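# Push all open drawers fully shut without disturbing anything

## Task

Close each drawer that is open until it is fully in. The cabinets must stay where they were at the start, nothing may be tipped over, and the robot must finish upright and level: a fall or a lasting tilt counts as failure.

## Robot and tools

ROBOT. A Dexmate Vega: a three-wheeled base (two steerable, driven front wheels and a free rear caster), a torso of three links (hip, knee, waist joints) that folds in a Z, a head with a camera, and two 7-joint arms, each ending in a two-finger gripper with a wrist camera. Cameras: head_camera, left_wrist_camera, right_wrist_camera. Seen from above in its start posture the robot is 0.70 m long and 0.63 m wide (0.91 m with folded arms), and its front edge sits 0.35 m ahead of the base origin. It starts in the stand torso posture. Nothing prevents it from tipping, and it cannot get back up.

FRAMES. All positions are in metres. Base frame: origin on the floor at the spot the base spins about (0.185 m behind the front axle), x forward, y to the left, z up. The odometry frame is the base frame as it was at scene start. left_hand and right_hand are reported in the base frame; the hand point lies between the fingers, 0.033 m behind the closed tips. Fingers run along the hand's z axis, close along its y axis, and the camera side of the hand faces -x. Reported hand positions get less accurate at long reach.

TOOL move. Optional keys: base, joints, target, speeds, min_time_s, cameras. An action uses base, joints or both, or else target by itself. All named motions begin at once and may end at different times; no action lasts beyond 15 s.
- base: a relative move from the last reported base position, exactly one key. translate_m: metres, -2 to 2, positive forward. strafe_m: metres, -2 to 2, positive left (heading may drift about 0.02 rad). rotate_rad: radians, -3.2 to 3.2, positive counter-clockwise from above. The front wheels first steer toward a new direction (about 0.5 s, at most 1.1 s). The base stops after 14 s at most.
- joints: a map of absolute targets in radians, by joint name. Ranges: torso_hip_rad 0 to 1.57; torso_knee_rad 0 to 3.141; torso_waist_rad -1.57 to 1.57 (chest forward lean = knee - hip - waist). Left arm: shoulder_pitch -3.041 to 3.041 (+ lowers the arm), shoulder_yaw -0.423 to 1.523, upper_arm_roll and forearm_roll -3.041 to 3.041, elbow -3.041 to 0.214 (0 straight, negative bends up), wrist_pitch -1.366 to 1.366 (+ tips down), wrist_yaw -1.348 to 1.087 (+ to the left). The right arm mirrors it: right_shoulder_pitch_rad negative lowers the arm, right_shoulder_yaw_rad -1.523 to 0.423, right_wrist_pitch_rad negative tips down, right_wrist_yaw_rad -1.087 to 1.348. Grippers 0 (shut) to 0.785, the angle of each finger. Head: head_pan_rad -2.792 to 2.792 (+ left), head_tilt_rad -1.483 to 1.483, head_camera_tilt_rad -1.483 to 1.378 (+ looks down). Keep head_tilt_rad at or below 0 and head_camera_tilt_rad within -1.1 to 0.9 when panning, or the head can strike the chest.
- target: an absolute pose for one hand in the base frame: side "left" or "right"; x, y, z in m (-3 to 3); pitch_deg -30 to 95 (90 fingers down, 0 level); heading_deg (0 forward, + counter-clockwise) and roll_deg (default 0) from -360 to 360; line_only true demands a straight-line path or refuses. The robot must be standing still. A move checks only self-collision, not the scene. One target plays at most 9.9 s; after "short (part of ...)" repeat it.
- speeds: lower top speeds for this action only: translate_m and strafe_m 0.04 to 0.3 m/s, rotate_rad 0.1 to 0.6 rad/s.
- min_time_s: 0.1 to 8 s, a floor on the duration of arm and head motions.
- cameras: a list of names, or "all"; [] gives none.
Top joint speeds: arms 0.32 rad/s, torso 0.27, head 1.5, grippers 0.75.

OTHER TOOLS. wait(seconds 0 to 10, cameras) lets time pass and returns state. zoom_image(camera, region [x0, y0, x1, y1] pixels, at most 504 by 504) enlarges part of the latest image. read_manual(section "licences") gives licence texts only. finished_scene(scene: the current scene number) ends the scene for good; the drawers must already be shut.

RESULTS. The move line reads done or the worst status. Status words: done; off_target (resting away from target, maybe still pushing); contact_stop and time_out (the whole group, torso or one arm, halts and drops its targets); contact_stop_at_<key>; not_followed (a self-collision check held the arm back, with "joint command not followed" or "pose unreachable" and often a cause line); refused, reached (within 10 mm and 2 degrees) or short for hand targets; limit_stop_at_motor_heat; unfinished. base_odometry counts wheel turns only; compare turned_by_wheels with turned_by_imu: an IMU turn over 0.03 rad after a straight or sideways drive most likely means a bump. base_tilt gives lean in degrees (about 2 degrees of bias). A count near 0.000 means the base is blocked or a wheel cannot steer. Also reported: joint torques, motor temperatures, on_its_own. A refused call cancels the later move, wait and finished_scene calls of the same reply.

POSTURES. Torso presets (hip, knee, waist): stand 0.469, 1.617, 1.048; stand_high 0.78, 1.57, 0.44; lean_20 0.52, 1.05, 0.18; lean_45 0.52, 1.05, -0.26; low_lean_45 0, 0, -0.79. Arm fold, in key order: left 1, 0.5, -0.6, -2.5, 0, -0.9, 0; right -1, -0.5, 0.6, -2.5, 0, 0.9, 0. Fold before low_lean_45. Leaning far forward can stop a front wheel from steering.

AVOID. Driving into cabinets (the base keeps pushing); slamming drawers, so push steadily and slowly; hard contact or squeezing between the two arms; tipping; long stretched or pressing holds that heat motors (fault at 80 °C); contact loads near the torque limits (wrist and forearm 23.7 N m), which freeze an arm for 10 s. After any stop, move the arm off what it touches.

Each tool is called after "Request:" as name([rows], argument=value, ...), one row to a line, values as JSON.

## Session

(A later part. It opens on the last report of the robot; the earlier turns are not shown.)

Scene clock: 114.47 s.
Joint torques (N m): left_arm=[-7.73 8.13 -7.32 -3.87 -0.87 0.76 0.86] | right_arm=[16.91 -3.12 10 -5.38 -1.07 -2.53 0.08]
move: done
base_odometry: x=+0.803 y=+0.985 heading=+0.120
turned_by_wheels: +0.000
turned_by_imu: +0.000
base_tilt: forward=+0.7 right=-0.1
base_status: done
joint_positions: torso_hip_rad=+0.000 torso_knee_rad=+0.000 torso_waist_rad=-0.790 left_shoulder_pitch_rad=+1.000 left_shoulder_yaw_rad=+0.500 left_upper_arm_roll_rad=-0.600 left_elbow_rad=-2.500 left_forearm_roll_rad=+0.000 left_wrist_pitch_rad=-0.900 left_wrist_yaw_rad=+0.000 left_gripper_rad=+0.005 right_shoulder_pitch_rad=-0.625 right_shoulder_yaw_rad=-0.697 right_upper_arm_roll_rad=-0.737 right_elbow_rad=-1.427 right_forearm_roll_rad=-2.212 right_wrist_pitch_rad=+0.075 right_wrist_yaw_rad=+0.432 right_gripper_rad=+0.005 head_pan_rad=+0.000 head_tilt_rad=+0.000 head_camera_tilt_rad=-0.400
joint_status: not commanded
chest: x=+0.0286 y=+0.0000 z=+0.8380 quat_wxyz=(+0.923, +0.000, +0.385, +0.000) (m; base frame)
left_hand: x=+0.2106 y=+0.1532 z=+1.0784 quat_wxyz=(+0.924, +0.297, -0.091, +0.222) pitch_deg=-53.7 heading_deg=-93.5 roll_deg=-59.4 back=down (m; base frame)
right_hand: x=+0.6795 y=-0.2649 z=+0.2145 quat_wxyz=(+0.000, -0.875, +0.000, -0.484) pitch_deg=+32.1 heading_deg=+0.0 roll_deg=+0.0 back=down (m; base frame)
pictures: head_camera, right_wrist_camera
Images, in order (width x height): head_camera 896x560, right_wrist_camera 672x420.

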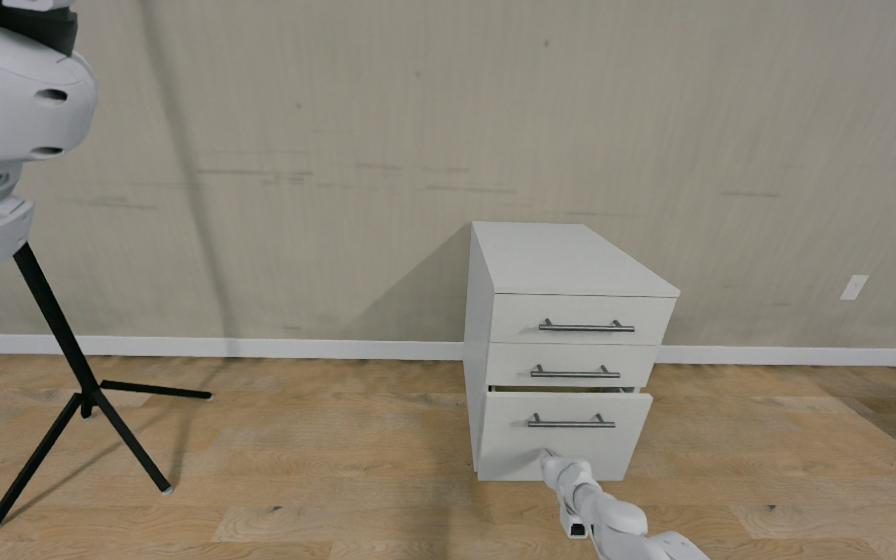

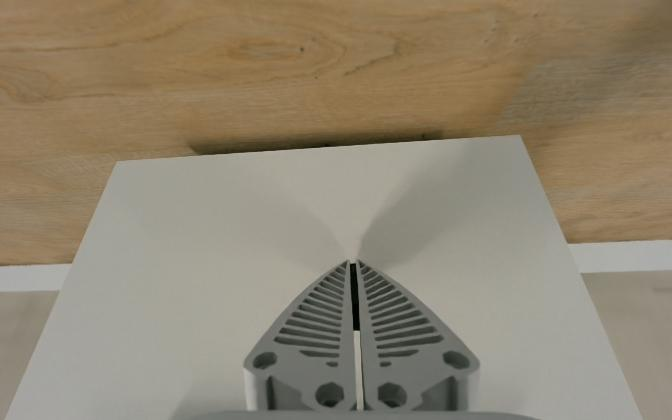

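Request:
move(base={"translate_m": 0.022}, speeds={"translate_m": 0.05}, cameras=["head_camera","right_wrist_camera"])

Request:
zoom_image(camera="head_camera", region=[450, 260, 690, 500])

Scene clock: 119.87 s.
Joint torques (N m): left_arm=[-7.55 8.51 -6.32 -4.74 -0.67 1.13 0.88] | right_arm=[16.93 -3.08 9.96 -5.22 -1.06 -2.4 0.13]
move: done
base_odometry: x=+0.825 y=+0.987 heading=+0.120
turned_by_wheels: +0.000
turned_by_imu: +0.000
base_tilt: forward=+0.6 right=+0.0
base_status: done
joint_positions: torso_hip_rad=+0.000 torso_knee_rad=+0.000 torso_waist_rad=-0.790 left_shoulder_pitch_rad=+1.000 left_shoulder_yaw_rad=+0.500 left_upper_arm_roll_rad=-0.600 left_elbow_rad=-2.500 left_forearm_roll_rad=+0.000 left_wrist_pitch_rad=-0.900 left_wrist_yaw_rad=+0.000 left_gripper_rad=+0.005 right_shoulder_pitch_rad=-0.625 right_shoulder_yaw_rad=-0.697 right_upper_arm_roll_rad=-0.737 right_elbow_rad=-1.427 right_forearm_roll_rad=-2.212 right_wrist_pitch_rad=+0.075 right_wrist_yaw_rad=+0.432 right_gripper_rad=+0.005 head_pan_rad=+0.000 head_tilt_rad=+0.000 head_camera_tilt_rad=-0.400
joint_status: not commanded
chest: x=+0.0286 y=+0.0000 z=+0.8380 quat_wxyz=(+0.923, +0.000, +0.385, +0.000) (m; base frame)
left_hand: x=+0.2106 y=+0.1532 z=+1.0784 quat_wxyz=(+0.924, +0.297, -0.091, +0.222) pitch_deg=-53.7 heading_deg=-93.5 roll_deg=-59.4 back=down (m; base frame)
right_hand: x=+0.6795 y=-0.2649 z=+0.2145 quat_wxyz=(+0.000, -0.875, +0.000, -0.484) pitch_deg=+32.1 heading_deg=+0.0 roll_deg=+0.0 back=down (m; base frame)
pictures: head_camera, right_wrist_camera
Images, in order (width x height): head_camera 896x560, right_wrist_camera 672x420.

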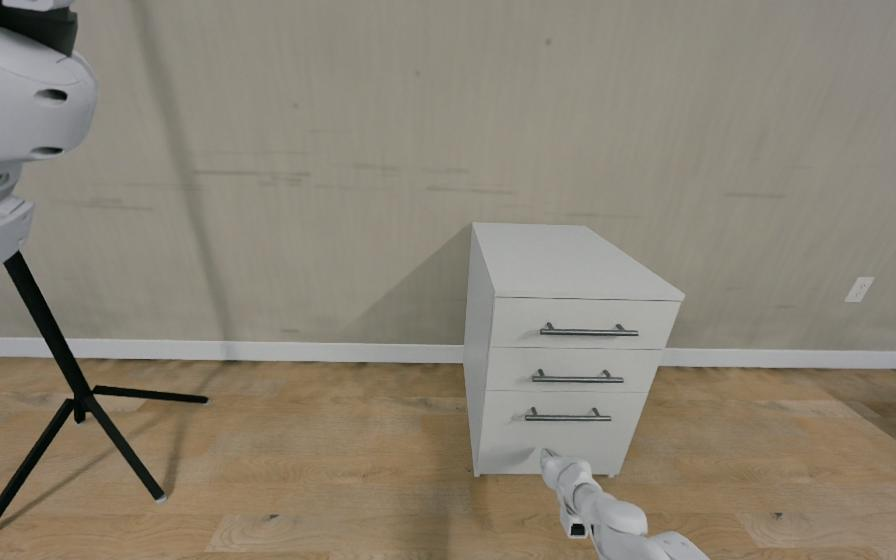

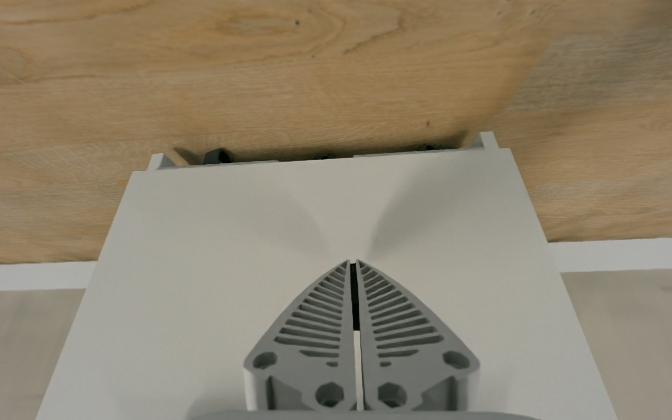

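Scaled by 2.100 from the camera's 896x560 image, which has a finer 960x600 frame.

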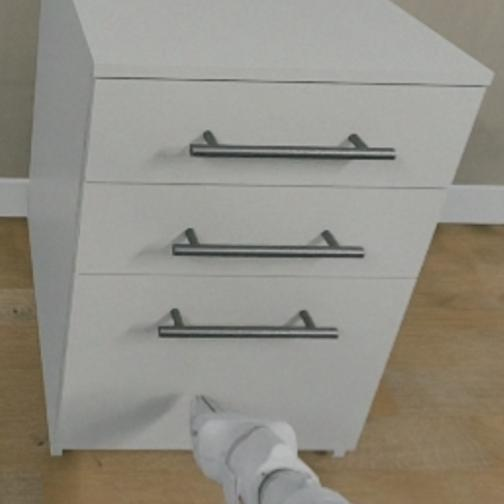

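Request:
move(base={"translate_m": 0.018}, speeds={"translate_m": 0.05}, cameras=["head_camera","right_wrist_camera"])

Request:
zoom_image(camera="head_camera", region=[450, 260, 690, 500])

Scene clock: 128.33 s.
Joint torques (N m): left_arm=[-7.01 8.01 -4.18 -4.2 -1.18 0.47 1.45] | right_arm=[15.69 -3.55 10.14 -4.64 -1.17 -2.4 0.11]
move: done
base_odometry: x=+0.843 y=+0.990 heading=+0.120
turned_by_wheels: +0.000
turned_by_imu: +0.000
base_tilt: forward=+0.6 right=-0.1
base_status: done
joint_positions: torso_hip_rad=+0.000 torso_knee_rad=+0.000 torso_waist_rad=-0.790 left_shoulder_pitch_rad=+1.000 left_shoulder_yaw_rad=+0.500 left_upper_arm_roll_rad=-0.600 left_elbow_rad=-2.500 left_forearm_roll_rad=+0.000 left_wrist_pitch_rad=-0.900 left_wrist_yaw_rad=+0.000 left_gripper_rad=+0.005 right_shoulder_pitch_rad=-0.625 right_shoulder_yaw_rad=-0.697 right_upper_arm_roll_rad=-0.737 right_elbow_rad=-1.427 right_forearm_roll_rad=-2.212 right_wrist_pitch_rad=+0.075 right_wrist_yaw_rad=+0.432 right_gripper_rad=+0.005 head_pan_rad=+0.000 head_tilt_rad=+0.000 head_camera_tilt_rad=-0.400
joint_status: not commanded
chest: x=+0.0286 y=+0.0000 z=+0.8380 quat_wxyz=(+0.923, +0.000, +0.385, +0.000) (m; base frame)
left_hand: x=+0.2106 y=+0.1532 z=+1.0784 quat_wxyz=(+0.924, +0.297, -0.091, +0.222) pitch_deg=-53.7 heading_deg=-93.5 roll_deg=-59.4 back=down (m; base frame)
right_hand: x=+0.6795 y=-0.2649 z=+0.2145 quat_wxyz=(+0.000, -0.875, +0.000, -0.484) pitch_deg=+32.1 heading_deg=+0.0 roll_deg=+0.0 back=down (m; base frame)
pictures: head_camera, right_wrist_camera
Images, in order (width x height): head_camera 896x560, right_wrist_camera 672x420.

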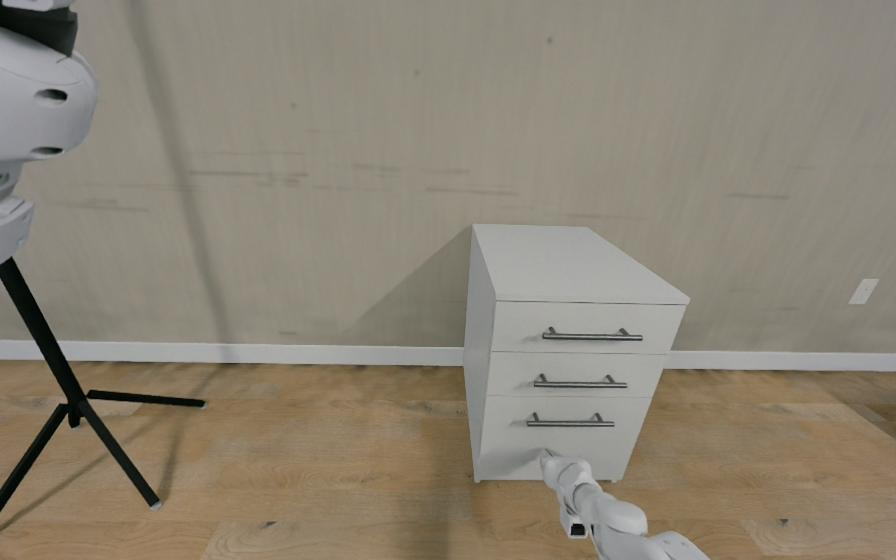

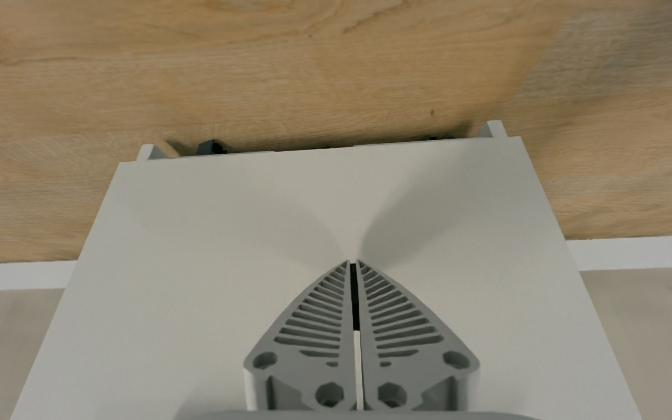

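Scaled by 2.100 from the camera's 896x560 image, which has a finer 960x600 frame.

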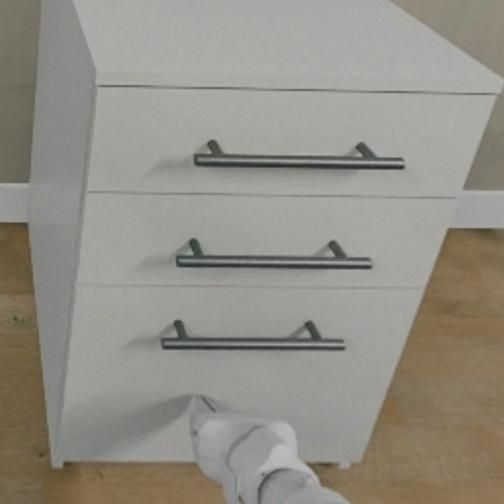

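Request:
move(base={"translate_m": 0.008}, speeds={"translate_m": 0.04}, cameras=[])

Request:
move(base={"translate_m": -0.5}, cameras=["head_camera"])

Scene clock: 132.77 s.
Joint torques (N m): left_arm=[-6.84 9.01 -6.1 -6.35 -0.25 1.71 1.17] | right_arm=[17.03 -4.09 10.01 -4.94 -1.34 -3.08 0.12]
move: done
base_odometry: x=+0.851 y=+0.991 heading=+0.119
turned_by_wheels: -0.001
turned_by_imu: +0.000
base_tilt: forward=+0.7 right=-0.1
base_status: done
joint_positions: torso_hip_rad=+0.000 torso_knee_rad=+0.000 torso_waist_rad=-0.790 left_shoulder_pitch_rad=+1.000 left_shoulder_yaw_rad=+0.500 left_upper_arm_roll_rad=-0.600 left_elbow_rad=-2.500 left_forearm_roll_rad=+0.000 left_wrist_pitch_rad=-0.900 left_wrist_yaw_rad=+0.000 left_gripper_rad=+0.005 right_shoulder_pitch_rad=-0.625 right_shoulder_yaw_rad=-0.697 right_upper_arm_roll_rad=-0.737 right_elbow_rad=-1.427 right_forearm_roll_rad=-2.212 right_wrist_pitch_rad=+0.076 right_wrist_yaw_rad=+0.432 right_gripper_rad=+0.005 head_pan_rad=+0.000 head_tilt_rad=+0.000 head_camera_tilt_rad=-0.400
joint_status: not commanded
chest: x=+0.0286 y=+0.0000 z=+0.8380 quat_wxyz=(+0.923, +0.000, +0.385, +0.000) (m; base frame)
left_hand: x=+0.2106 y=+0.1532 z=+1.0784 quat_wxyz=(+0.924, +0.297, -0.091, +0.222) pitch_deg=-53.7 heading_deg=-93.5 roll_deg=-59.4 back=down (m; base frame)
right_hand: x=+0.6794 y=-0.2649 z=+0.2144 quat_wxyz=(+0.000, -0.875, +0.000, -0.484) pitch_deg=+32.1 heading_deg=+0.0 roll_deg=+0.0 back=down (m; base frame)
pictures: none
No camera images: "cameras" was empty.

Scene clock: 135.97 s.
Joint torques (N m): left_arm=[-6.79 8.65 -7.44 -5.72 -0.78 1.3 1.06] | right_arm=[17.38 -3.37 9.66 -4.9 -1.07 -2.46 0.13]
move: done
base_odometry: x=+0.355 y=+0.930 heading=+0.118
turned_by_wheels: -0.001
turned_by_imu: -0.001
base_tilt: forward=+0.6 right=+0.0
base_status: done
joint_positions: torso_hip_rad=+0.000 torso_knee_rad=+0.000 torso_waist_rad=-0.790 left_shoulder_pitch_rad=+1.000 left_shoulder_yaw_rad=+0.500 left_upper_arm_roll_rad=-0.600 left_elbow_rad=-2.500 left_forearm_roll_rad=+0.000 left_wrist_pitch_rad=-0.900 left_wrist_yaw_rad=+0.000 left_gripper_rad=+0.005 right_shoulder_pitch_rad=-0.625 right_shoulder_yaw_rad=-0.697 right_upper_arm_roll_rad=-0.737 right_elbow_rad=-1.427 right_forearm_roll_rad=-2.212 right_wrist_pitch_rad=+0.075 right_wrist_yaw_rad=+0.432 right_gripper_rad=+0.005 head_pan_rad=+0.000 head_tilt_rad=+0.000 head_camera_tilt_rad=-0.400
joint_status: not commanded
chest: x=+0.0286 y=+0.0000 z=+0.8380 quat_wxyz=(+0.923, +0.000, +0.385, +0.000) (m; base frame)
left_hand: x=+0.2106 y=+0.1532 z=+1.0784 quat_wxyz=(+0.924, +0.297, -0.091, +0.222) pitch_deg=-53.7 heading_deg=-93.5 roll_deg=-59.4 back=down (m; base frame)
right_hand: x=+0.6795 y=-0.2649 z=+0.2145 quat_wxyz=(+0.000, -0.875, +0.000, -0.484) pitch_deg=+32.1 heading_deg=+0.0 roll_deg=+0.0 back=down (m; base frame)
pictures: head_camera
Images, in order (width x height): head_camera 896x560.

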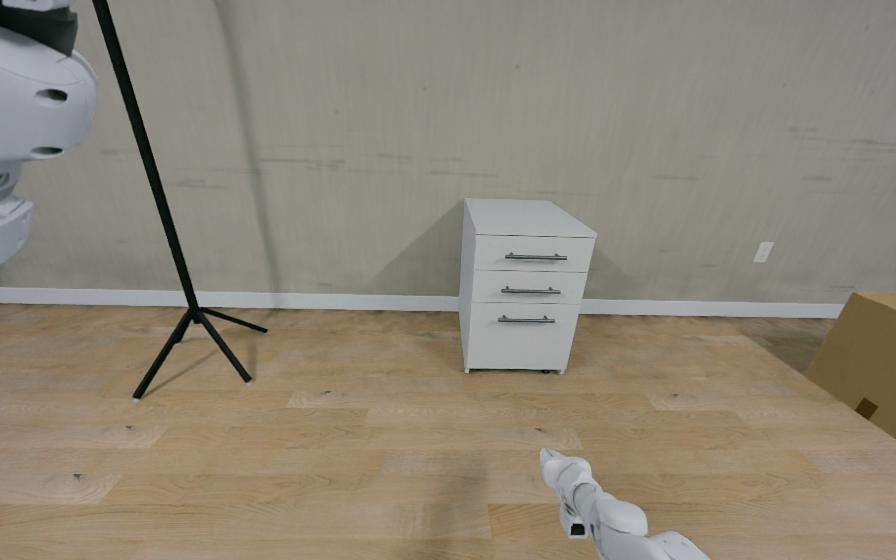

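Request:
move(base={"rotate_rad": 1.58}, joints={"torso_hip_rad": 0, "torso_knee_rad": 0.5, "torso_waist_rad": 0, "head_camera_tilt_rad": -0.1}, cameras=["head_camera"])

Scene clock: 162.13 s.
Joint torques (N m): left_arm=[-7.58 6.02 -5.6 -3.72 -0.68 2.36 0.92] | right_arm=[19.55 -3.04 11.47 -4.71 -1.21 -2.28 0.01]
move: done
base_odometry: x=+0.355 y=+0.929 heading=+1.701
turned_by_wheels: +1.582
turned_by_imu: +1.550
base_tilt: forward=+0.7 right=-0.1
base_status: done
joint_positions: torso_hip_rad=+0.000 torso_knee_rad=+0.500 torso_waist_rad=+0.000 left_shoulder_pitch_rad=+1.000 left_shoulder_yaw_rad=+0.500 left_upper_arm_roll_rad=-0.600 left_elbow_rad=-2.500 left_forearm_roll_rad=+0.000 left_wrist_pitch_rad=-0.900 left_wrist_yaw_rad=+0.000 left_gripper_rad=+0.005 right_shoulder_pitch_rad=-0.625 right_shoulder_yaw_rad=-0.697 right_upper_arm_roll_rad=-0.737 right_elbow_rad=-1.427 right_forearm_roll_rad=-2.212 right_wrist_pitch_rad=+0.075 right_wrist_yaw_rad=+0.432 right_gripper_rad=+0.005 head_pan_rad=+0.000 head_tilt_rad=+0.000 head_camera_tilt_rad=-0.100
joint_status: all done
chest: x=+0.0122 y=+0.0000 z=+1.0850 quat_wxyz=(+0.969, +0.000, +0.247, +0.000) (m; base frame)
left_hand: x=+0.1178 y=+0.1532 z=+1.3673 quat_wxyz=(+0.901, +0.262, -0.224, +0.263) pitch_deg=-49.7 heading_deg=-114.2 roll_deg=-33.3 back=down (m; base frame)
right_hand: x=+0.8142 y=-0.2649 z=+0.6736 quat_wxyz=(+0.000, -0.796, +0.000, -0.606) pitch_deg=+15.4 heading_deg=+0.0 roll_deg=+0.0 back=down (m; base frame)
pictures: head_camera
Images, in order (width x height): head_camera 896x560.

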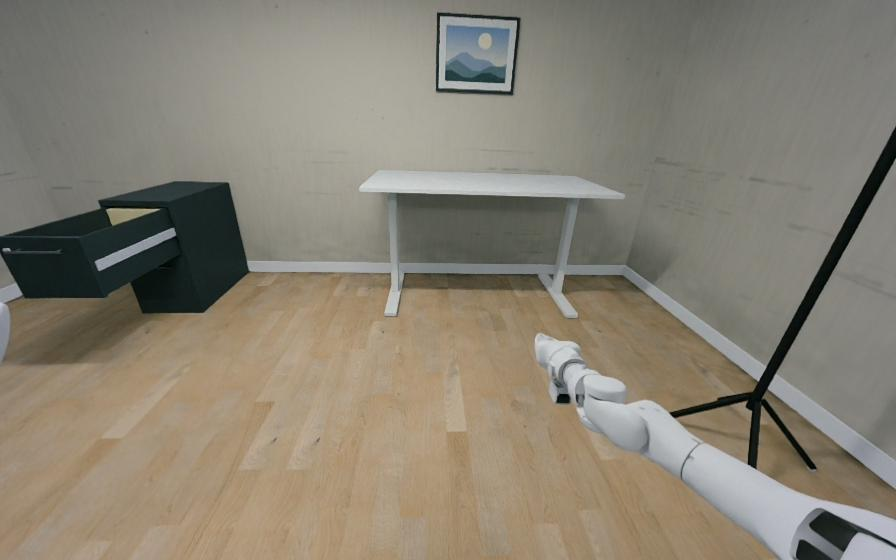

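Request:
move(target={"side":"right","x":0.70,"y":-0.12,"z":0.62,"pitch_deg":25,"heading_deg":0,"roll_deg":180}, cameras=[])

Request:
move(base={"translate_m": 0.35}, cameras=[])

Request:
move(base={"strafe_m": 2.0}, cameras=["head_camera"])

Scene clock: 178.80 s.
Joint torques (N m): left_arm=[-7.72 6.36 -6.5 -2.56 -0.77 1.05 1.09] | right_arm=[7.71 0.03 3.74 -10.84 -0.88 -1.8 0.25]
move: done
base_odometry: x=+0.355 y=+0.929 heading=+1.701
turned_by_wheels: +0.000
turned_by_imu: +0.001
base_tilt: forward=+0.6 right=+0.0
base_status: not commanded
joint_positions: torso_hip_rad=+0.000 torso_knee_rad=+0.500 torso_waist_rad=+0.000 left_shoulder_pitch_rad=+1.000 left_shoulder_yaw_rad=+0.500 left_upper_arm_roll_rad=-0.600 left_elbow_rad=-2.500 left_forearm_roll_rad=+0.000 left_wrist_pitch_rad=-0.900 left_wrist_yaw_rad=+0.000 left_gripper_rad=+0.005 right_shoulder_pitch_rad=-0.754 right_shoulder_yaw_rad=-0.595 right_upper_arm_roll_rad=-0.831 right_elbow_rad=-1.791 right_forearm_roll_rad=-2.191 right_wrist_pitch_rad=+0.289 right_wrist_yaw_rad=+0.849 right_gripper_rad=+0.005 head_pan_rad=+0.000 head_tilt_rad=+0.000 head_camera_tilt_rad=-0.100
joint_status: not commanded
chest: x=+0.0122 y=+0.0000 z=+1.0850 quat_wxyz=(+0.969, +0.000, +0.247, +0.000) (m; base frame)
left_hand: x=+0.1178 y=+0.1532 z=+1.3673 quat_wxyz=(+0.901, +0.262, -0.224, +0.263) pitch_deg=-49.7 heading_deg=-114.2 roll_deg=-33.3 back=down (m; base frame)
right_hand: x=+0.7020 y=-0.1222 z=+0.6205 quat_wxyz=(+0.000, -0.843, +0.000, -0.538) pitch_deg=+24.9 heading_deg=+0.0 roll_deg=+0.0 back=down (m; base frame)
right_hand_status: reached (straight line, planned for 1.7 s): 3 mm and 0.1 deg off.
pictures: none
No camera images: "cameras" was empty.

Scene clock: 181.77 s.
Joint torques (N m): left_arm=[-7.38 7.83 -4.74 -2.39 -0.32 1.43 0.68] | right_arm=[6.51 2.01 3.89 -10.03 -0.96 -1.59 0.3]
move: done
base_odometry: x=+0.309 y=+1.276 heading=+1.701
turned_by_wheels: +0.000
turned_by_imu: +0.001
base_tilt: forward=+0.6 right=+0.0
base_status: done
joint_positions: torso_hip_rad=+0.000 torso_knee_rad=+0.500 torso_waist_rad=+0.000 left_shoulder_pitch_rad=+1.000 left_shoulder_yaw_rad=+0.500 left_upper_arm_roll_rad=-0.600 left_elbow_rad=-2.500 left_forearm_roll_rad=+0.000 left_wrist_pitch_rad=-0.900 left_wrist_yaw_rad=+0.000 left_gripper_rad=+0.005 right_shoulder_pitch_rad=-0.756 right_shoulder_yaw_rad=-0.593 right_upper_arm_roll_rad=-0.832 right_elbow_rad=-1.795 right_forearm_roll_rad=-2.190 right_wrist_pitch_rad=+0.292 right_wrist_yaw_rad=+0.855 right_gripper_rad=+0.005 head_pan_rad=+0.000 head_tilt_rad=+0.000 head_camera_tilt_rad=-0.100
joint_status: not commanded
chest: x=+0.0122 y=+0.0000 z=+1.0850 quat_wxyz=(+0.969, +0.000, +0.248, +0.000) (m; base frame)
left_hand: x=+0.1179 y=+0.1532 z=+1.3673 quat_wxyz=(+0.901, +0.262, -0.224, +0.263) pitch_deg=-49.7 heading_deg=-114.2 roll_deg=-33.3 back=down (m; base frame)
right_hand: x=+0.7002 y=-0.1203 z=+0.6200 quat_wxyz=(+0.000, -0.843, +0.000, -0.537) pitch_deg=+25.0 heading_deg=+0.0 roll_deg=+0.0 back=down (m; base frame)
pictures: none
No camera images: "cameras" was empty.

Scene clock: 190.73 s.
Joint torques (N m): left_arm=[-7.38 7.68 -5.62 -3.92 -0.59 1.07 0.88] | right_arm=[7.63 1.9 4.11 -10.48 -1.09 -1.89 0.27]
move: done
base_odometry: x=-1.670 y=+1.000 heading=+1.715
turned_by_wheels: +0.014
turned_by_imu: +0.000
base_tilt: forward=+0.7 right=-0.1
base_status: done
joint_positions: torso_hip_rad=+0.000 torso_knee_rad=+0.500 torso_waist_rad=+0.000 left_shoulder_pitch_rad=+1.000 left_shoulder_yaw_rad=+0.500 left_upper_arm_roll_rad=-0.600 left_elbow_rad=-2.500 left_forearm_roll_rad=+0.000 left_wrist_pitch_rad=-0.900 left_wrist_yaw_rad=+0.000 left_gripper_rad=+0.005 right_shoulder_pitch_rad=-0.756 right_shoulder_yaw_rad=-0.593 right_upper_arm_roll_rad=-0.832 right_elbow_rad=-1.795 right_forearm_roll_rad=-2.190 right_wrist_pitch_rad=+0.292 right_wrist_yaw_rad=+0.855 right_gripper_rad=+0.005 head_pan_rad=+0.000 head_tilt_rad=+0.000 head_camera_tilt_rad=-0.100
joint_status: not commanded
chest: x=+0.0122 y=+0.0000 z=+1.0850 quat_wxyz=(+0.969, +0.000, +0.248, +0.000) (m; base frame)
left_hand: x=+0.1179 y=+0.1532 z=+1.3673 quat_wxyz=(+0.901, +0.262, -0.224, +0.263) pitch_deg=-49.7 heading_deg=-114.2 roll_deg=-33.3 back=down (m; base frame)
right_hand: x=+0.7002 y=-0.1202 z=+0.6200 quat_wxyz=(+0.000, -0.843, +0.000, -0.537) pitch_deg=+25.0 heading_deg=+0.0 roll_deg=+0.0 back=down (m; base frame)
pictures: head_camera
Images, in order (width x height): head_camera 896x560.

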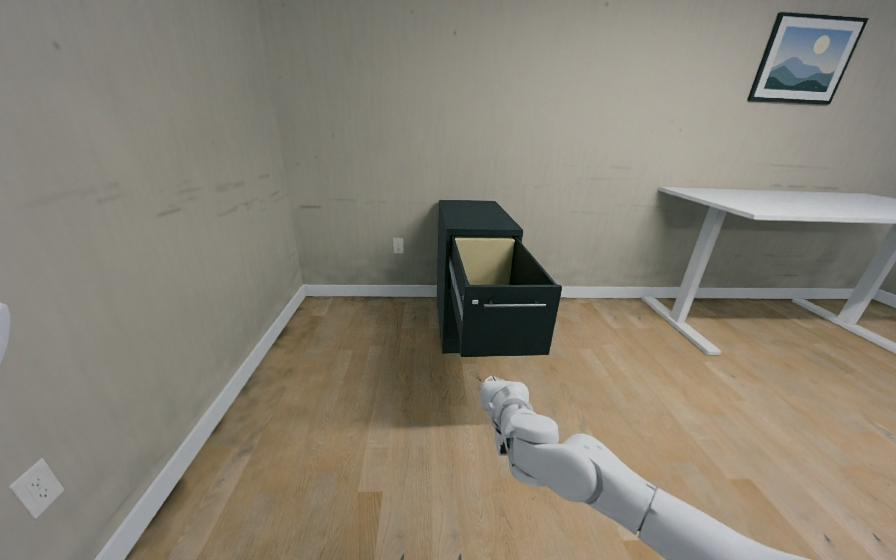

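Request:
zoom_image(camera="head_camera", region=[420, 190, 580, 370])

Scaled by 2.800 from the camera's 896x560 image, which has a finer 960x600 frame.

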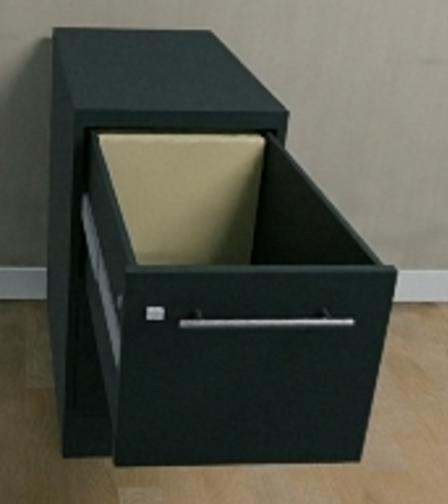

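Request:
move(base={"rotate_rad": 0.025}, cameras=[])

Request:
move(target={"side":"right","x":0.70,"y":-0.20,"z":0.62,"pitch_deg":25,"heading_deg":0,"roll_deg":180}, cameras=[])

Request:
move(base={"translate_m": 0.17}, speeds={"translate_m": 0.2}, cameras=["head_camera","right_wrist_camera"])

Scene clock: 212.87 s.
Joint torques (N m): left_arm=[-7.49 7.4 -6.45 -2.59 -0.76 1.62 0.53] | right_arm=[8.14 1.63 4.3 -10.24 -1.06 -1.66 0.13]
move: done
base_odometry: x=-1.670 y=+1.000 heading=+1.739
turned_by_wheels: +0.025
turned_by_imu: +0.025
base_tilt: forward=+0.7 right=-0.1
base_status: done
joint_positions: torso_hip_rad=+0.000 torso_knee_rad=+0.500 torso_waist_rad=+0.000 left_shoulder_pitch_rad=+1.000 left_shoulder_yaw_rad=+0.500 left_upper_arm_roll_rad=-0.600 left_elbow_rad=-2.500 left_forearm_roll_rad=+0.000 left_wrist_pitch_rad=-0.900 left_wrist_yaw_rad=+0.000 left_gripper_rad=+0.005 right_shoulder_pitch_rad=-0.756 right_shoulder_yaw_rad=-0.593 right_upper_arm_roll_rad=-0.832 right_elbow_rad=-1.795 right_forearm_roll_rad=-2.190 right_wrist_pitch_rad=+0.292 right_wrist_yaw_rad=+0.855 right_gripper_rad=+0.005 head_pan_rad=+0.000 head_tilt_rad=+0.000 head_camera_tilt_rad=-0.100
joint_status: not commanded
chest: x=+0.0122 y=+0.0000 z=+1.0850 quat_wxyz=(+0.969, +0.000, +0.248, +0.000) (m; base frame)
left_hand: x=+0.1179 y=+0.1532 z=+1.3673 quat_wxyz=(+0.901, +0.262, -0.224, +0.263) pitch_deg=-49.7 heading_deg=-114.2 roll_deg=-33.3 back=down (m; base frame)
right_hand: x=+0.7002 y=-0.1202 z=+0.6200 quat_wxyz=(+0.000, -0.843, +0.000, -0.537) pitch_deg=+25.0 heading_deg=+0.0 roll_deg=+0.0 back=down (m; base frame)
pictures: none
No camera images: "cameras" was empty.

Scene clock: 215.20 s.
Joint torques (N m): left_arm=[-8.42 7.85 -5.71 -4.61 -0.88 0.9 0.82] | right_arm=[6.86 -4.41 13.39 -9.04 -0.89 -2.13 -0.24]
move: done
base_odometry: x=-1.670 y=+1.000 heading=+1.739
turned_by_wheels: +0.000
turned_by_imu: +0.000
base_tilt: forward=+0.7 right=-0.1
base_status: not commanded
joint_positions: torso_hip_rad=+0.000 torso_knee_rad=+0.500 torso_waist_rad=+0.000 left_shoulder_pitch_rad=+1.000 left_shoulder_yaw_rad=+0.500 left_upper_arm_roll_rad=-0.600 left_elbow_rad=-2.500 left_forearm_roll_rad=+0.000 left_wrist_pitch_rad=-0.900 left_wrist_yaw_rad=+0.000 left_gripper_rad=+0.005 right_shoulder_pitch_rad=-0.822 right_shoulder_yaw_rad=-0.775 right_upper_arm_roll_rad=-0.740 right_elbow_rad=-1.839 right_forearm_roll_rad=-2.121 right_wrist_pitch_rad=+0.248 right_wrist_yaw_rad=+0.735 right_gripper_rad=+0.005 head_pan_rad=+0.000 head_tilt_rad=+0.000 head_camera_tilt_rad=-0.100
joint_status: not commanded
chest: x=+0.0122 y=+0.0000 z=+1.0850 quat_wxyz=(+0.969, +0.000, +0.248, +0.000) (m; base frame)
left_hand: x=+0.1179 y=+0.1532 z=+1.3673 quat_wxyz=(+0.901, +0.262, -0.224, +0.263) pitch_deg=-49.7 heading_deg=-114.2 roll_deg=-33.3 back=down (m; base frame)
right_hand: x=+0.7000 y=-0.1976 z=+0.6194 quat_wxyz=(+0.000, -0.844, +0.000, -0.537) pitch_deg=+25.0 heading_deg=+0.0 roll_deg=+0.0 back=down (m; base frame)
right_hand_status: reached (straight line, planned for 0.9 s): 2 mm and 0.0 deg off.
pictures: none
No camera images: "cameras" was empty.

Scene clock: 218.10 s.
Joint torques (N m): left_arm=[-5.93 7.25 -5.42 -3.69 -0.93 0.73 0.95] | right_arm=[5.97 -4.97 12.99 -10.03 -0.84 -1.97 -0.21]
move: done
base_odometry: x=-1.699 y=+1.167 heading=+1.739
turned_by_wheels: +0.000
turned_by_imu: +0.001
base_tilt: forward=+0.7 right=+0.0
base_status: done
joint_positions: torso_hip_rad=+0.000 torso_knee_rad=+0.500 torso_waist_rad=+0.000 left_shoulder_pitch_rad=+1.000 left_shoulder_yaw_rad=+0.500 left_upper_arm_roll_rad=-0.600 left_elbow_rad=-2.500 left_forearm_roll_rad=+0.000 left_wrist_pitch_rad=-0.900 left_wrist_yaw_rad=+0.000 left_gripper_rad=+0.005 right_shoulder_pitch_rad=-0.824 right_shoulder_yaw_rad=-0.780 right_upper_arm_roll_rad=-0.737 right_elbow_rad=-1.840 right_forearm_roll_rad=-2.118 right_wrist_pitch_rad=+0.246 right_wrist_yaw_rad=+0.731 right_gripper_rad=+0.005 head_pan_rad=+0.000 head_tilt_rad=+0.000 head_camera_tilt_rad=-0.100
joint_status: not commanded
chest: x=+0.0122 y=+0.0000 z=+1.0850 quat_wxyz=(+0.969, +0.000, +0.248, +0.000) (m; base frame)
left_hand: x=+0.1179 y=+0.1532 z=+1.3673 quat_wxyz=(+0.901, +0.262, -0.224, +0.263) pitch_deg=-49.7 heading_deg=-114.2 roll_deg=-33.3 back=down (m; base frame)
right_hand: x=+0.6999 y=-0.1999 z=+0.6197 quat_wxyz=(+0.000, -0.844, +0.000, -0.537) pitch_deg=+25.0 heading_deg=+0.0 roll_deg=+0.0 back=down (m; base frame)
pictures: head_camera, right_wrist_camera
Images, in order (width x height): head_camera 896x560, right_wrist_camera 672x420.

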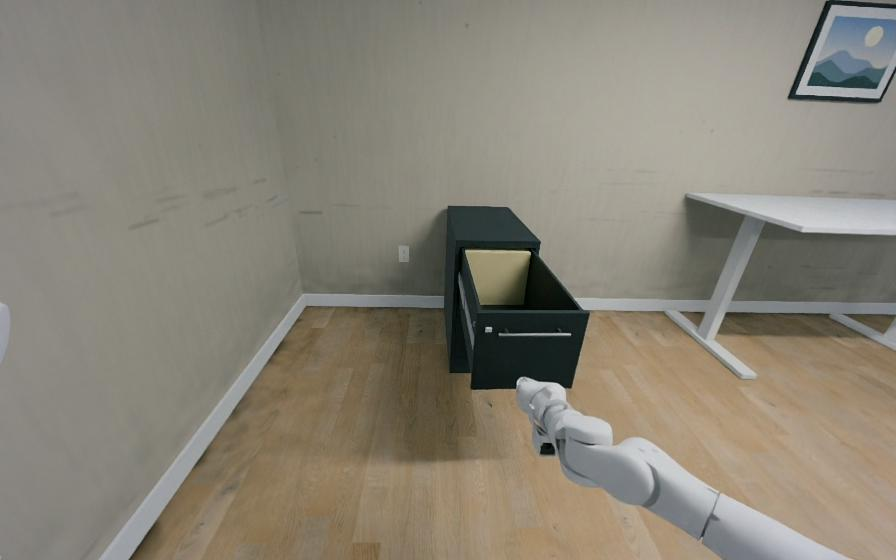

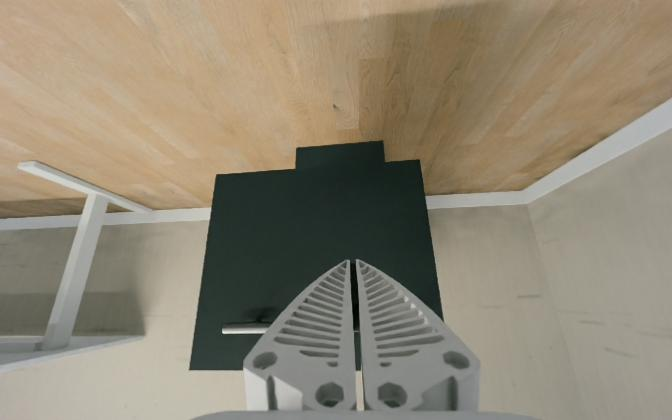

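Request:
move(base={"translate_m": 0.12}, speeds={"translate_m": 0.1}, cameras=["head_camera","right_wrist_camera"])

Scene clock: 236.57 s.
Joint torques (N m): left_arm=[-6.74 7.59 -4.51 -4.27 -0.35 1.5 0.55] | right_arm=[7.21 -3.7 12.71 -10.11 -0.82 -2.13 -0.23]
move: done
base_odometry: x=-1.720 y=+1.285 heading=+1.739
turned_by_wheels: +0.000
turned_by_imu: +0.001
base_tilt: forward=+0.6 right=+0.0
base_status: done
joint_positions: torso_hip_rad=+0.000 torso_knee_rad=+0.500 torso_waist_rad=+0.000 left_shoulder_pitch_rad=+1.000 left_shoulder_yaw_rad=+0.500 left_upper_arm_roll_rad=-0.600 left_elbow_rad=-2.500 left_forearm_roll_rad=+0.000 left_wrist_pitch_rad=-0.900 left_wrist_yaw_rad=+0.000 left_gripper_rad=+0.005 right_shoulder_pitch_rad=-0.824 right_shoulder_yaw_rad=-0.780 right_upper_arm_roll_rad=-0.737 right_elbow_rad=-1.840 right_forearm_roll_rad=-2.118 right_wrist_pitch_rad=+0.246 right_wrist_yaw_rad=+0.731 right_gripper_rad=+0.005 head_pan_rad=+0.000 head_tilt_rad=+0.000 head_camera_tilt_rad=-0.100
joint_status: not commanded
chest: x=+0.0122 y=+0.0000 z=+1.0850 quat_wxyz=(+0.969, +0.000, +0.248, +0.000) (m; base frame)
left_hand: x=+0.1179 y=+0.1532 z=+1.3673 quat_wxyz=(+0.901, +0.262, -0.224, +0.263) pitch_deg=-49.7 heading_deg=-114.2 roll_deg=-33.3 back=down (m; base frame)
right_hand: x=+0.6999 y=-0.1999 z=+0.6197 quat_wxyz=(+0.000, -0.844, +0.000, -0.537) pitch_deg=+25.0 heading_deg=+0.0 roll_deg=+0.0 back=down (m; base frame)
pictures: head_camera, right_wrist_camera
Images, in order (width x height): head_camera 896x560, right_wrist_camera 672x420.

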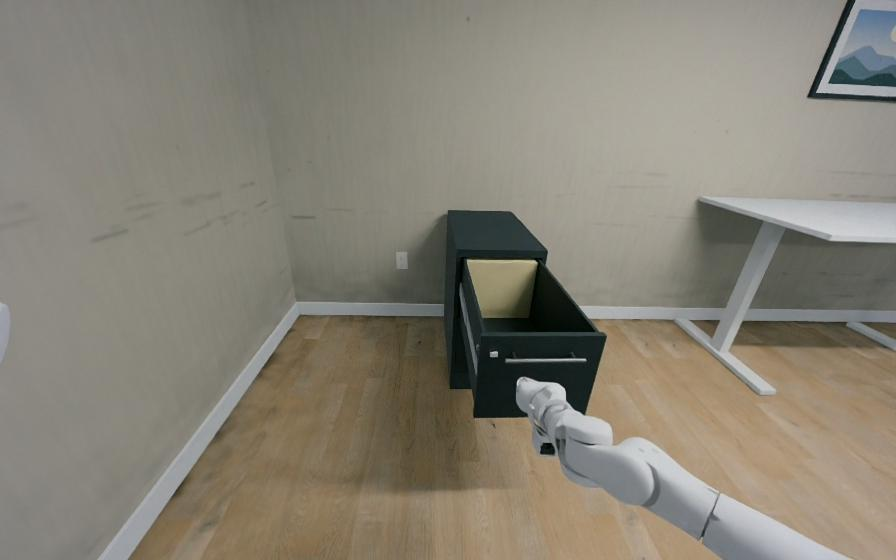

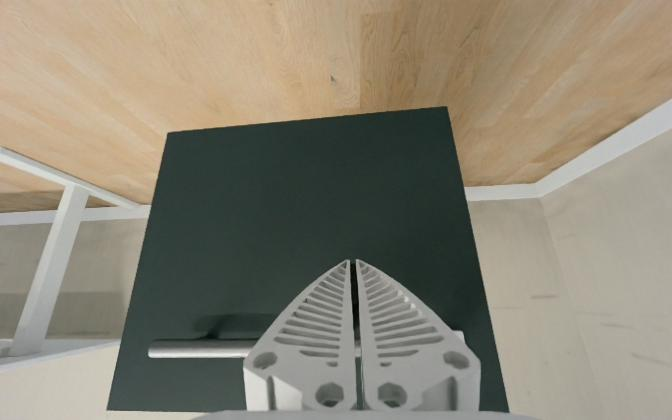

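Request:
move(base={"translate_m": 0.3}, speeds={"translate_m": 0.09}, cameras=["head_camera","right_wrist_camera"])

Scene clock: 245.20 s.
Joint torques (N m): left_arm=[-7.15 7.84 -5.13 -1.66 -0.63 2.17 0.97] | right_arm=[9.86 -5.33 12.46 -8.79 -1.54 -2.43 0.33]
move: done
base_odometry: x=-1.771 y=+1.581 heading=+1.739
turned_by_wheels: +0.000
turned_by_imu: +0.001
base_tilt: forward=+0.6 right=-0.1
base_status: done
joint_positions: torso_hip_rad=+0.000 torso_knee_rad=+0.500 torso_waist_rad=+0.000 left_shoulder_pitch_rad=+1.000 left_shoulder_yaw_rad=+0.500 left_upper_arm_roll_rad=-0.600 left_elbow_rad=-2.500 left_forearm_roll_rad=+0.000 left_wrist_pitch_rad=-0.900 left_wrist_yaw_rad=+0.000 left_gripper_rad=+0.005 right_shoulder_pitch_rad=-0.824 right_shoulder_yaw_rad=-0.780 right_upper_arm_roll_rad=-0.737 right_elbow_rad=-1.840 right_forearm_roll_rad=-2.118 right_wrist_pitch_rad=+0.246 right_wrist_yaw_rad=+0.731 right_gripper_rad=+0.005 head_pan_rad=+0.000 head_tilt_rad=+0.000 head_camera_tilt_rad=-0.100
joint_status: not commanded
chest: x=+0.0122 y=+0.0000 z=+1.0850 quat_wxyz=(+0.969, +0.000, +0.247, +0.000) (m; base frame)
left_hand: x=+0.1178 y=+0.1532 z=+1.3673 quat_wxyz=(+0.901, +0.262, -0.224, +0.263) pitch_deg=-49.7 heading_deg=-114.2 roll_deg=-33.3 back=down (m; base frame)
right_hand: x=+0.6998 y=-0.1999 z=+0.6197 quat_wxyz=(+0.000, -0.844, +0.000, -0.537) pitch_deg=+25.0 heading_deg=+0.0 roll_deg=+0.0 back=down (m; base frame)
pictures: head_camera, right_wrist_camera
Images, in order (width x height): head_camera 896x560, right_wrist_camera 672x420.

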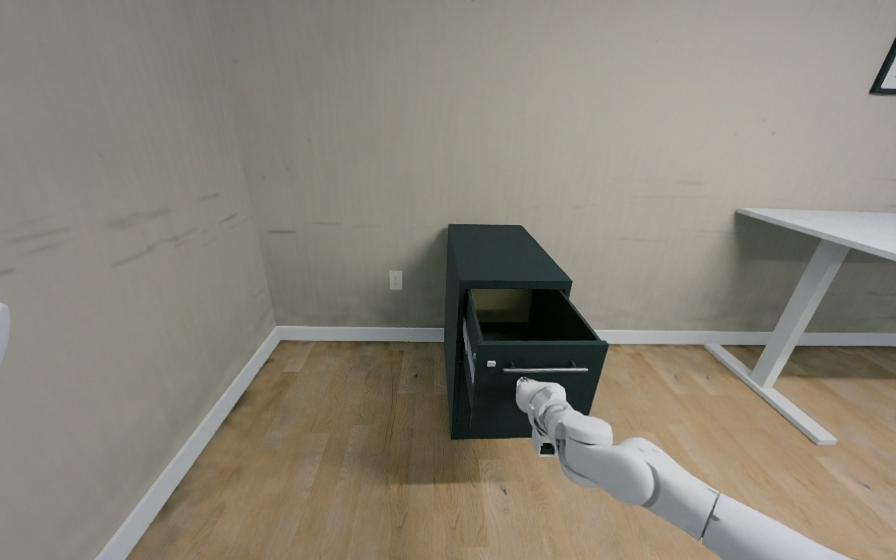

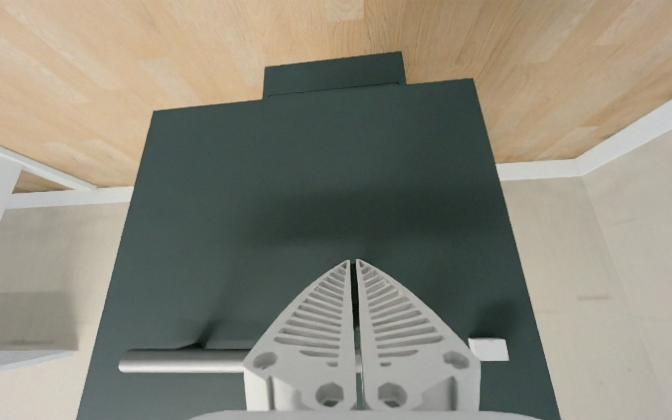

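Request:
move(base={"translate_m": 0.23}, speeds={"translate_m": 0.09}, cameras=["head_camera","right_wrist_camera"])

Scene clock: 253.60 s.
Joint torques (N m): left_arm=[-8.59 6.62 -5.76 -2.56 -0.88 1.6 1.07] | right_arm=[10.88 -5.22 12.31 -7.94 -1.56 -2.31 0.28]
move: done
base_odometry: x=-1.811 y=+1.808 heading=+1.739
turned_by_wheels: +0.000
turned_by_imu: +0.001
base_tilt: forward=+0.7 right=-0.1
base_status: done
joint_positions: torso_hip_rad=+0.000 torso_knee_rad=+0.500 torso_waist_rad=+0.000 left_shoulder_pitch_rad=+1.000 left_shoulder_yaw_rad=+0.500 left_upper_arm_roll_rad=-0.600 left_elbow_rad=-2.500 left_forearm_roll_rad=+0.000 left_wrist_pitch_rad=-0.900 left_wrist_yaw_rad=+0.000 left_gripper_rad=+0.005 right_shoulder_pitch_rad=-0.825 right_shoulder_yaw_rad=-0.780 right_upper_arm_roll_rad=-0.737 right_elbow_rad=-1.840 right_forearm_roll_rad=-2.118 right_wrist_pitch_rad=+0.246 right_wrist_yaw_rad=+0.731 right_gripper_rad=+0.005 head_pan_rad=+0.000 head_tilt_rad=+0.000 head_camera_tilt_rad=-0.100
joint_status: not commanded
chest: x=+0.0122 y=+0.0000 z=+1.0850 quat_wxyz=(+0.969, +0.000, +0.247, +0.000) (m; base frame)
left_hand: x=+0.1178 y=+0.1532 z=+1.3673 quat_wxyz=(+0.901, +0.262, -0.224, +0.263) pitch_deg=-49.7 heading_deg=-114.2 roll_deg=-33.3 back=down (m; base frame)
right_hand: x=+0.6998 y=-0.1998 z=+0.6197 quat_wxyz=(+0.000, -0.844, +0.000, -0.537) pitch_deg=+25.0 heading_deg=+0.0 roll_deg=+0.0 back=down (m; base frame)
pictures: head_camera, right_wrist_camera
Images, in order (width x height): head_camera 896x560, right_wrist_camera 672x420.

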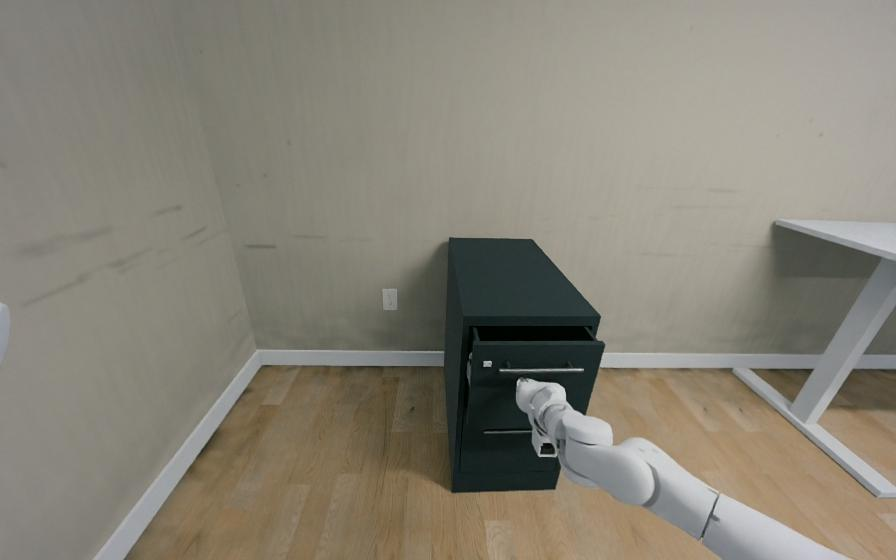

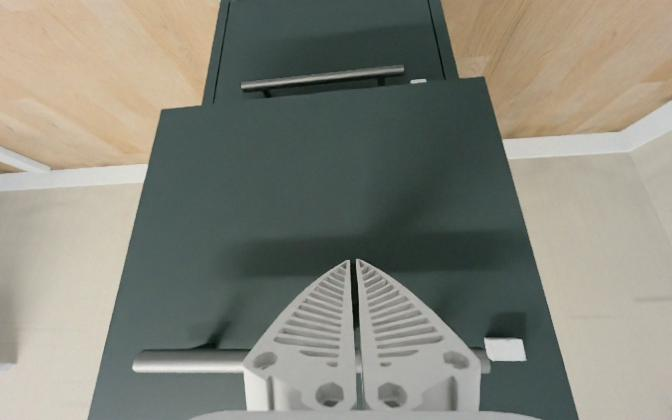

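Request:
move(base={"translate_m": 0.05}, speeds={"translate_m": 0.07}, cameras=["head_camera","right_wrist_camera"])

Request:
zoom_image(camera="head_camera", region=[420, 220, 640, 500])

Scene clock: 259.50 s.
Joint torques (N m): left_arm=[-8.68 5.36 -5.19 -3.23 -0.62 1.1 0.82] | right_arm=[11.24 -4.36 12.14 -7.57 -1.52 -2.14 0.18]
move: done
base_odometry: x=-1.819 y=+1.857 heading=+1.739
turned_by_wheels: +0.000
turned_by_imu: +0.001
base_tilt: forward=+0.6 right=-0.1
base_status: done
joint_positions: torso_hip_rad=+0.000 torso_knee_rad=+0.500 torso_waist_rad=+0.000 left_shoulder_pitch_rad=+1.000 left_shoulder_yaw_rad=+0.500 left_upper_arm_roll_rad=-0.600 left_elbow_rad=-2.500 left_forearm_roll_rad=+0.000 left_wrist_pitch_rad=-0.900 left_wrist_yaw_rad=+0.000 left_gripper_rad=+0.005 right_shoulder_pitch_rad=-0.825 right_shoulder_yaw_rad=-0.780 right_upper_arm_roll_rad=-0.737 right_elbow_rad=-1.840 right_forearm_roll_rad=-2.118 right_wrist_pitch_rad=+0.246 right_wrist_yaw_rad=+0.731 right_gripper_rad=+0.005 head_pan_rad=+0.000 head_tilt_rad=+0.000 head_camera_tilt_rad=-0.100
joint_status: not commanded
chest: x=+0.0122 y=+0.0000 z=+1.0850 quat_wxyz=(+0.969, +0.000, +0.247, +0.000) (m; base frame)
left_hand: x=+0.1178 y=+0.1532 z=+1.3673 quat_wxyz=(+0.901, +0.262, -0.224, +0.263) pitch_deg=-49.7 heading_deg=-114.2 roll_deg=-33.3 back=down (m; base frame)
right_hand: x=+0.6998 y=-0.1999 z=+0.6197 quat_wxyz=(+0.000, -0.844, +0.000, -0.537) pitch_deg=+25.0 heading_deg=+0.0 roll_deg=+0.0 back=down (m; base frame)
pictures: head_camera, right_wrist_camera
Images, in order (width x height): head_camera 896x560, right_wrist_camera 672x420.

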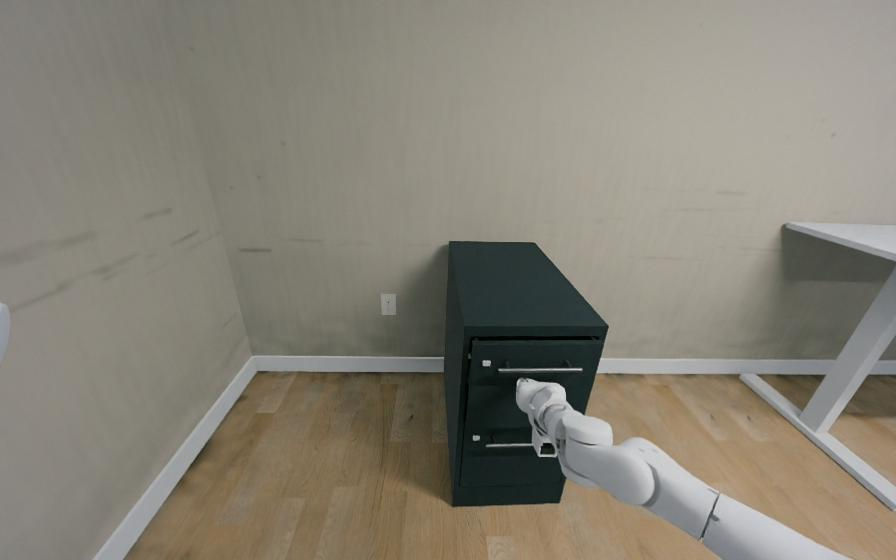

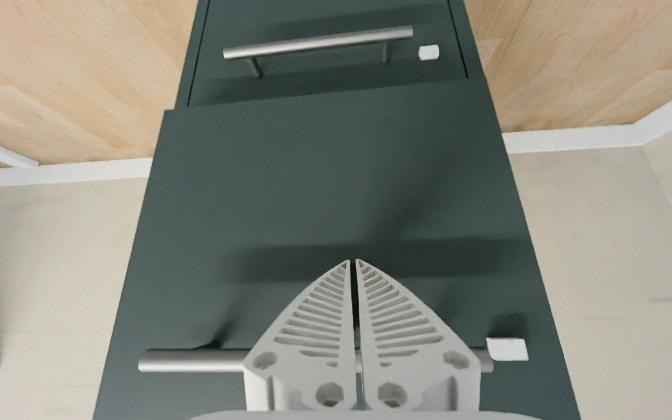

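Scaled by 1.800 from the camera's 896x560 image, which has a finer 960x600 frame.

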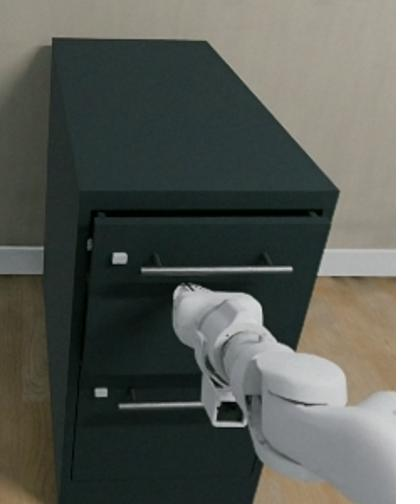

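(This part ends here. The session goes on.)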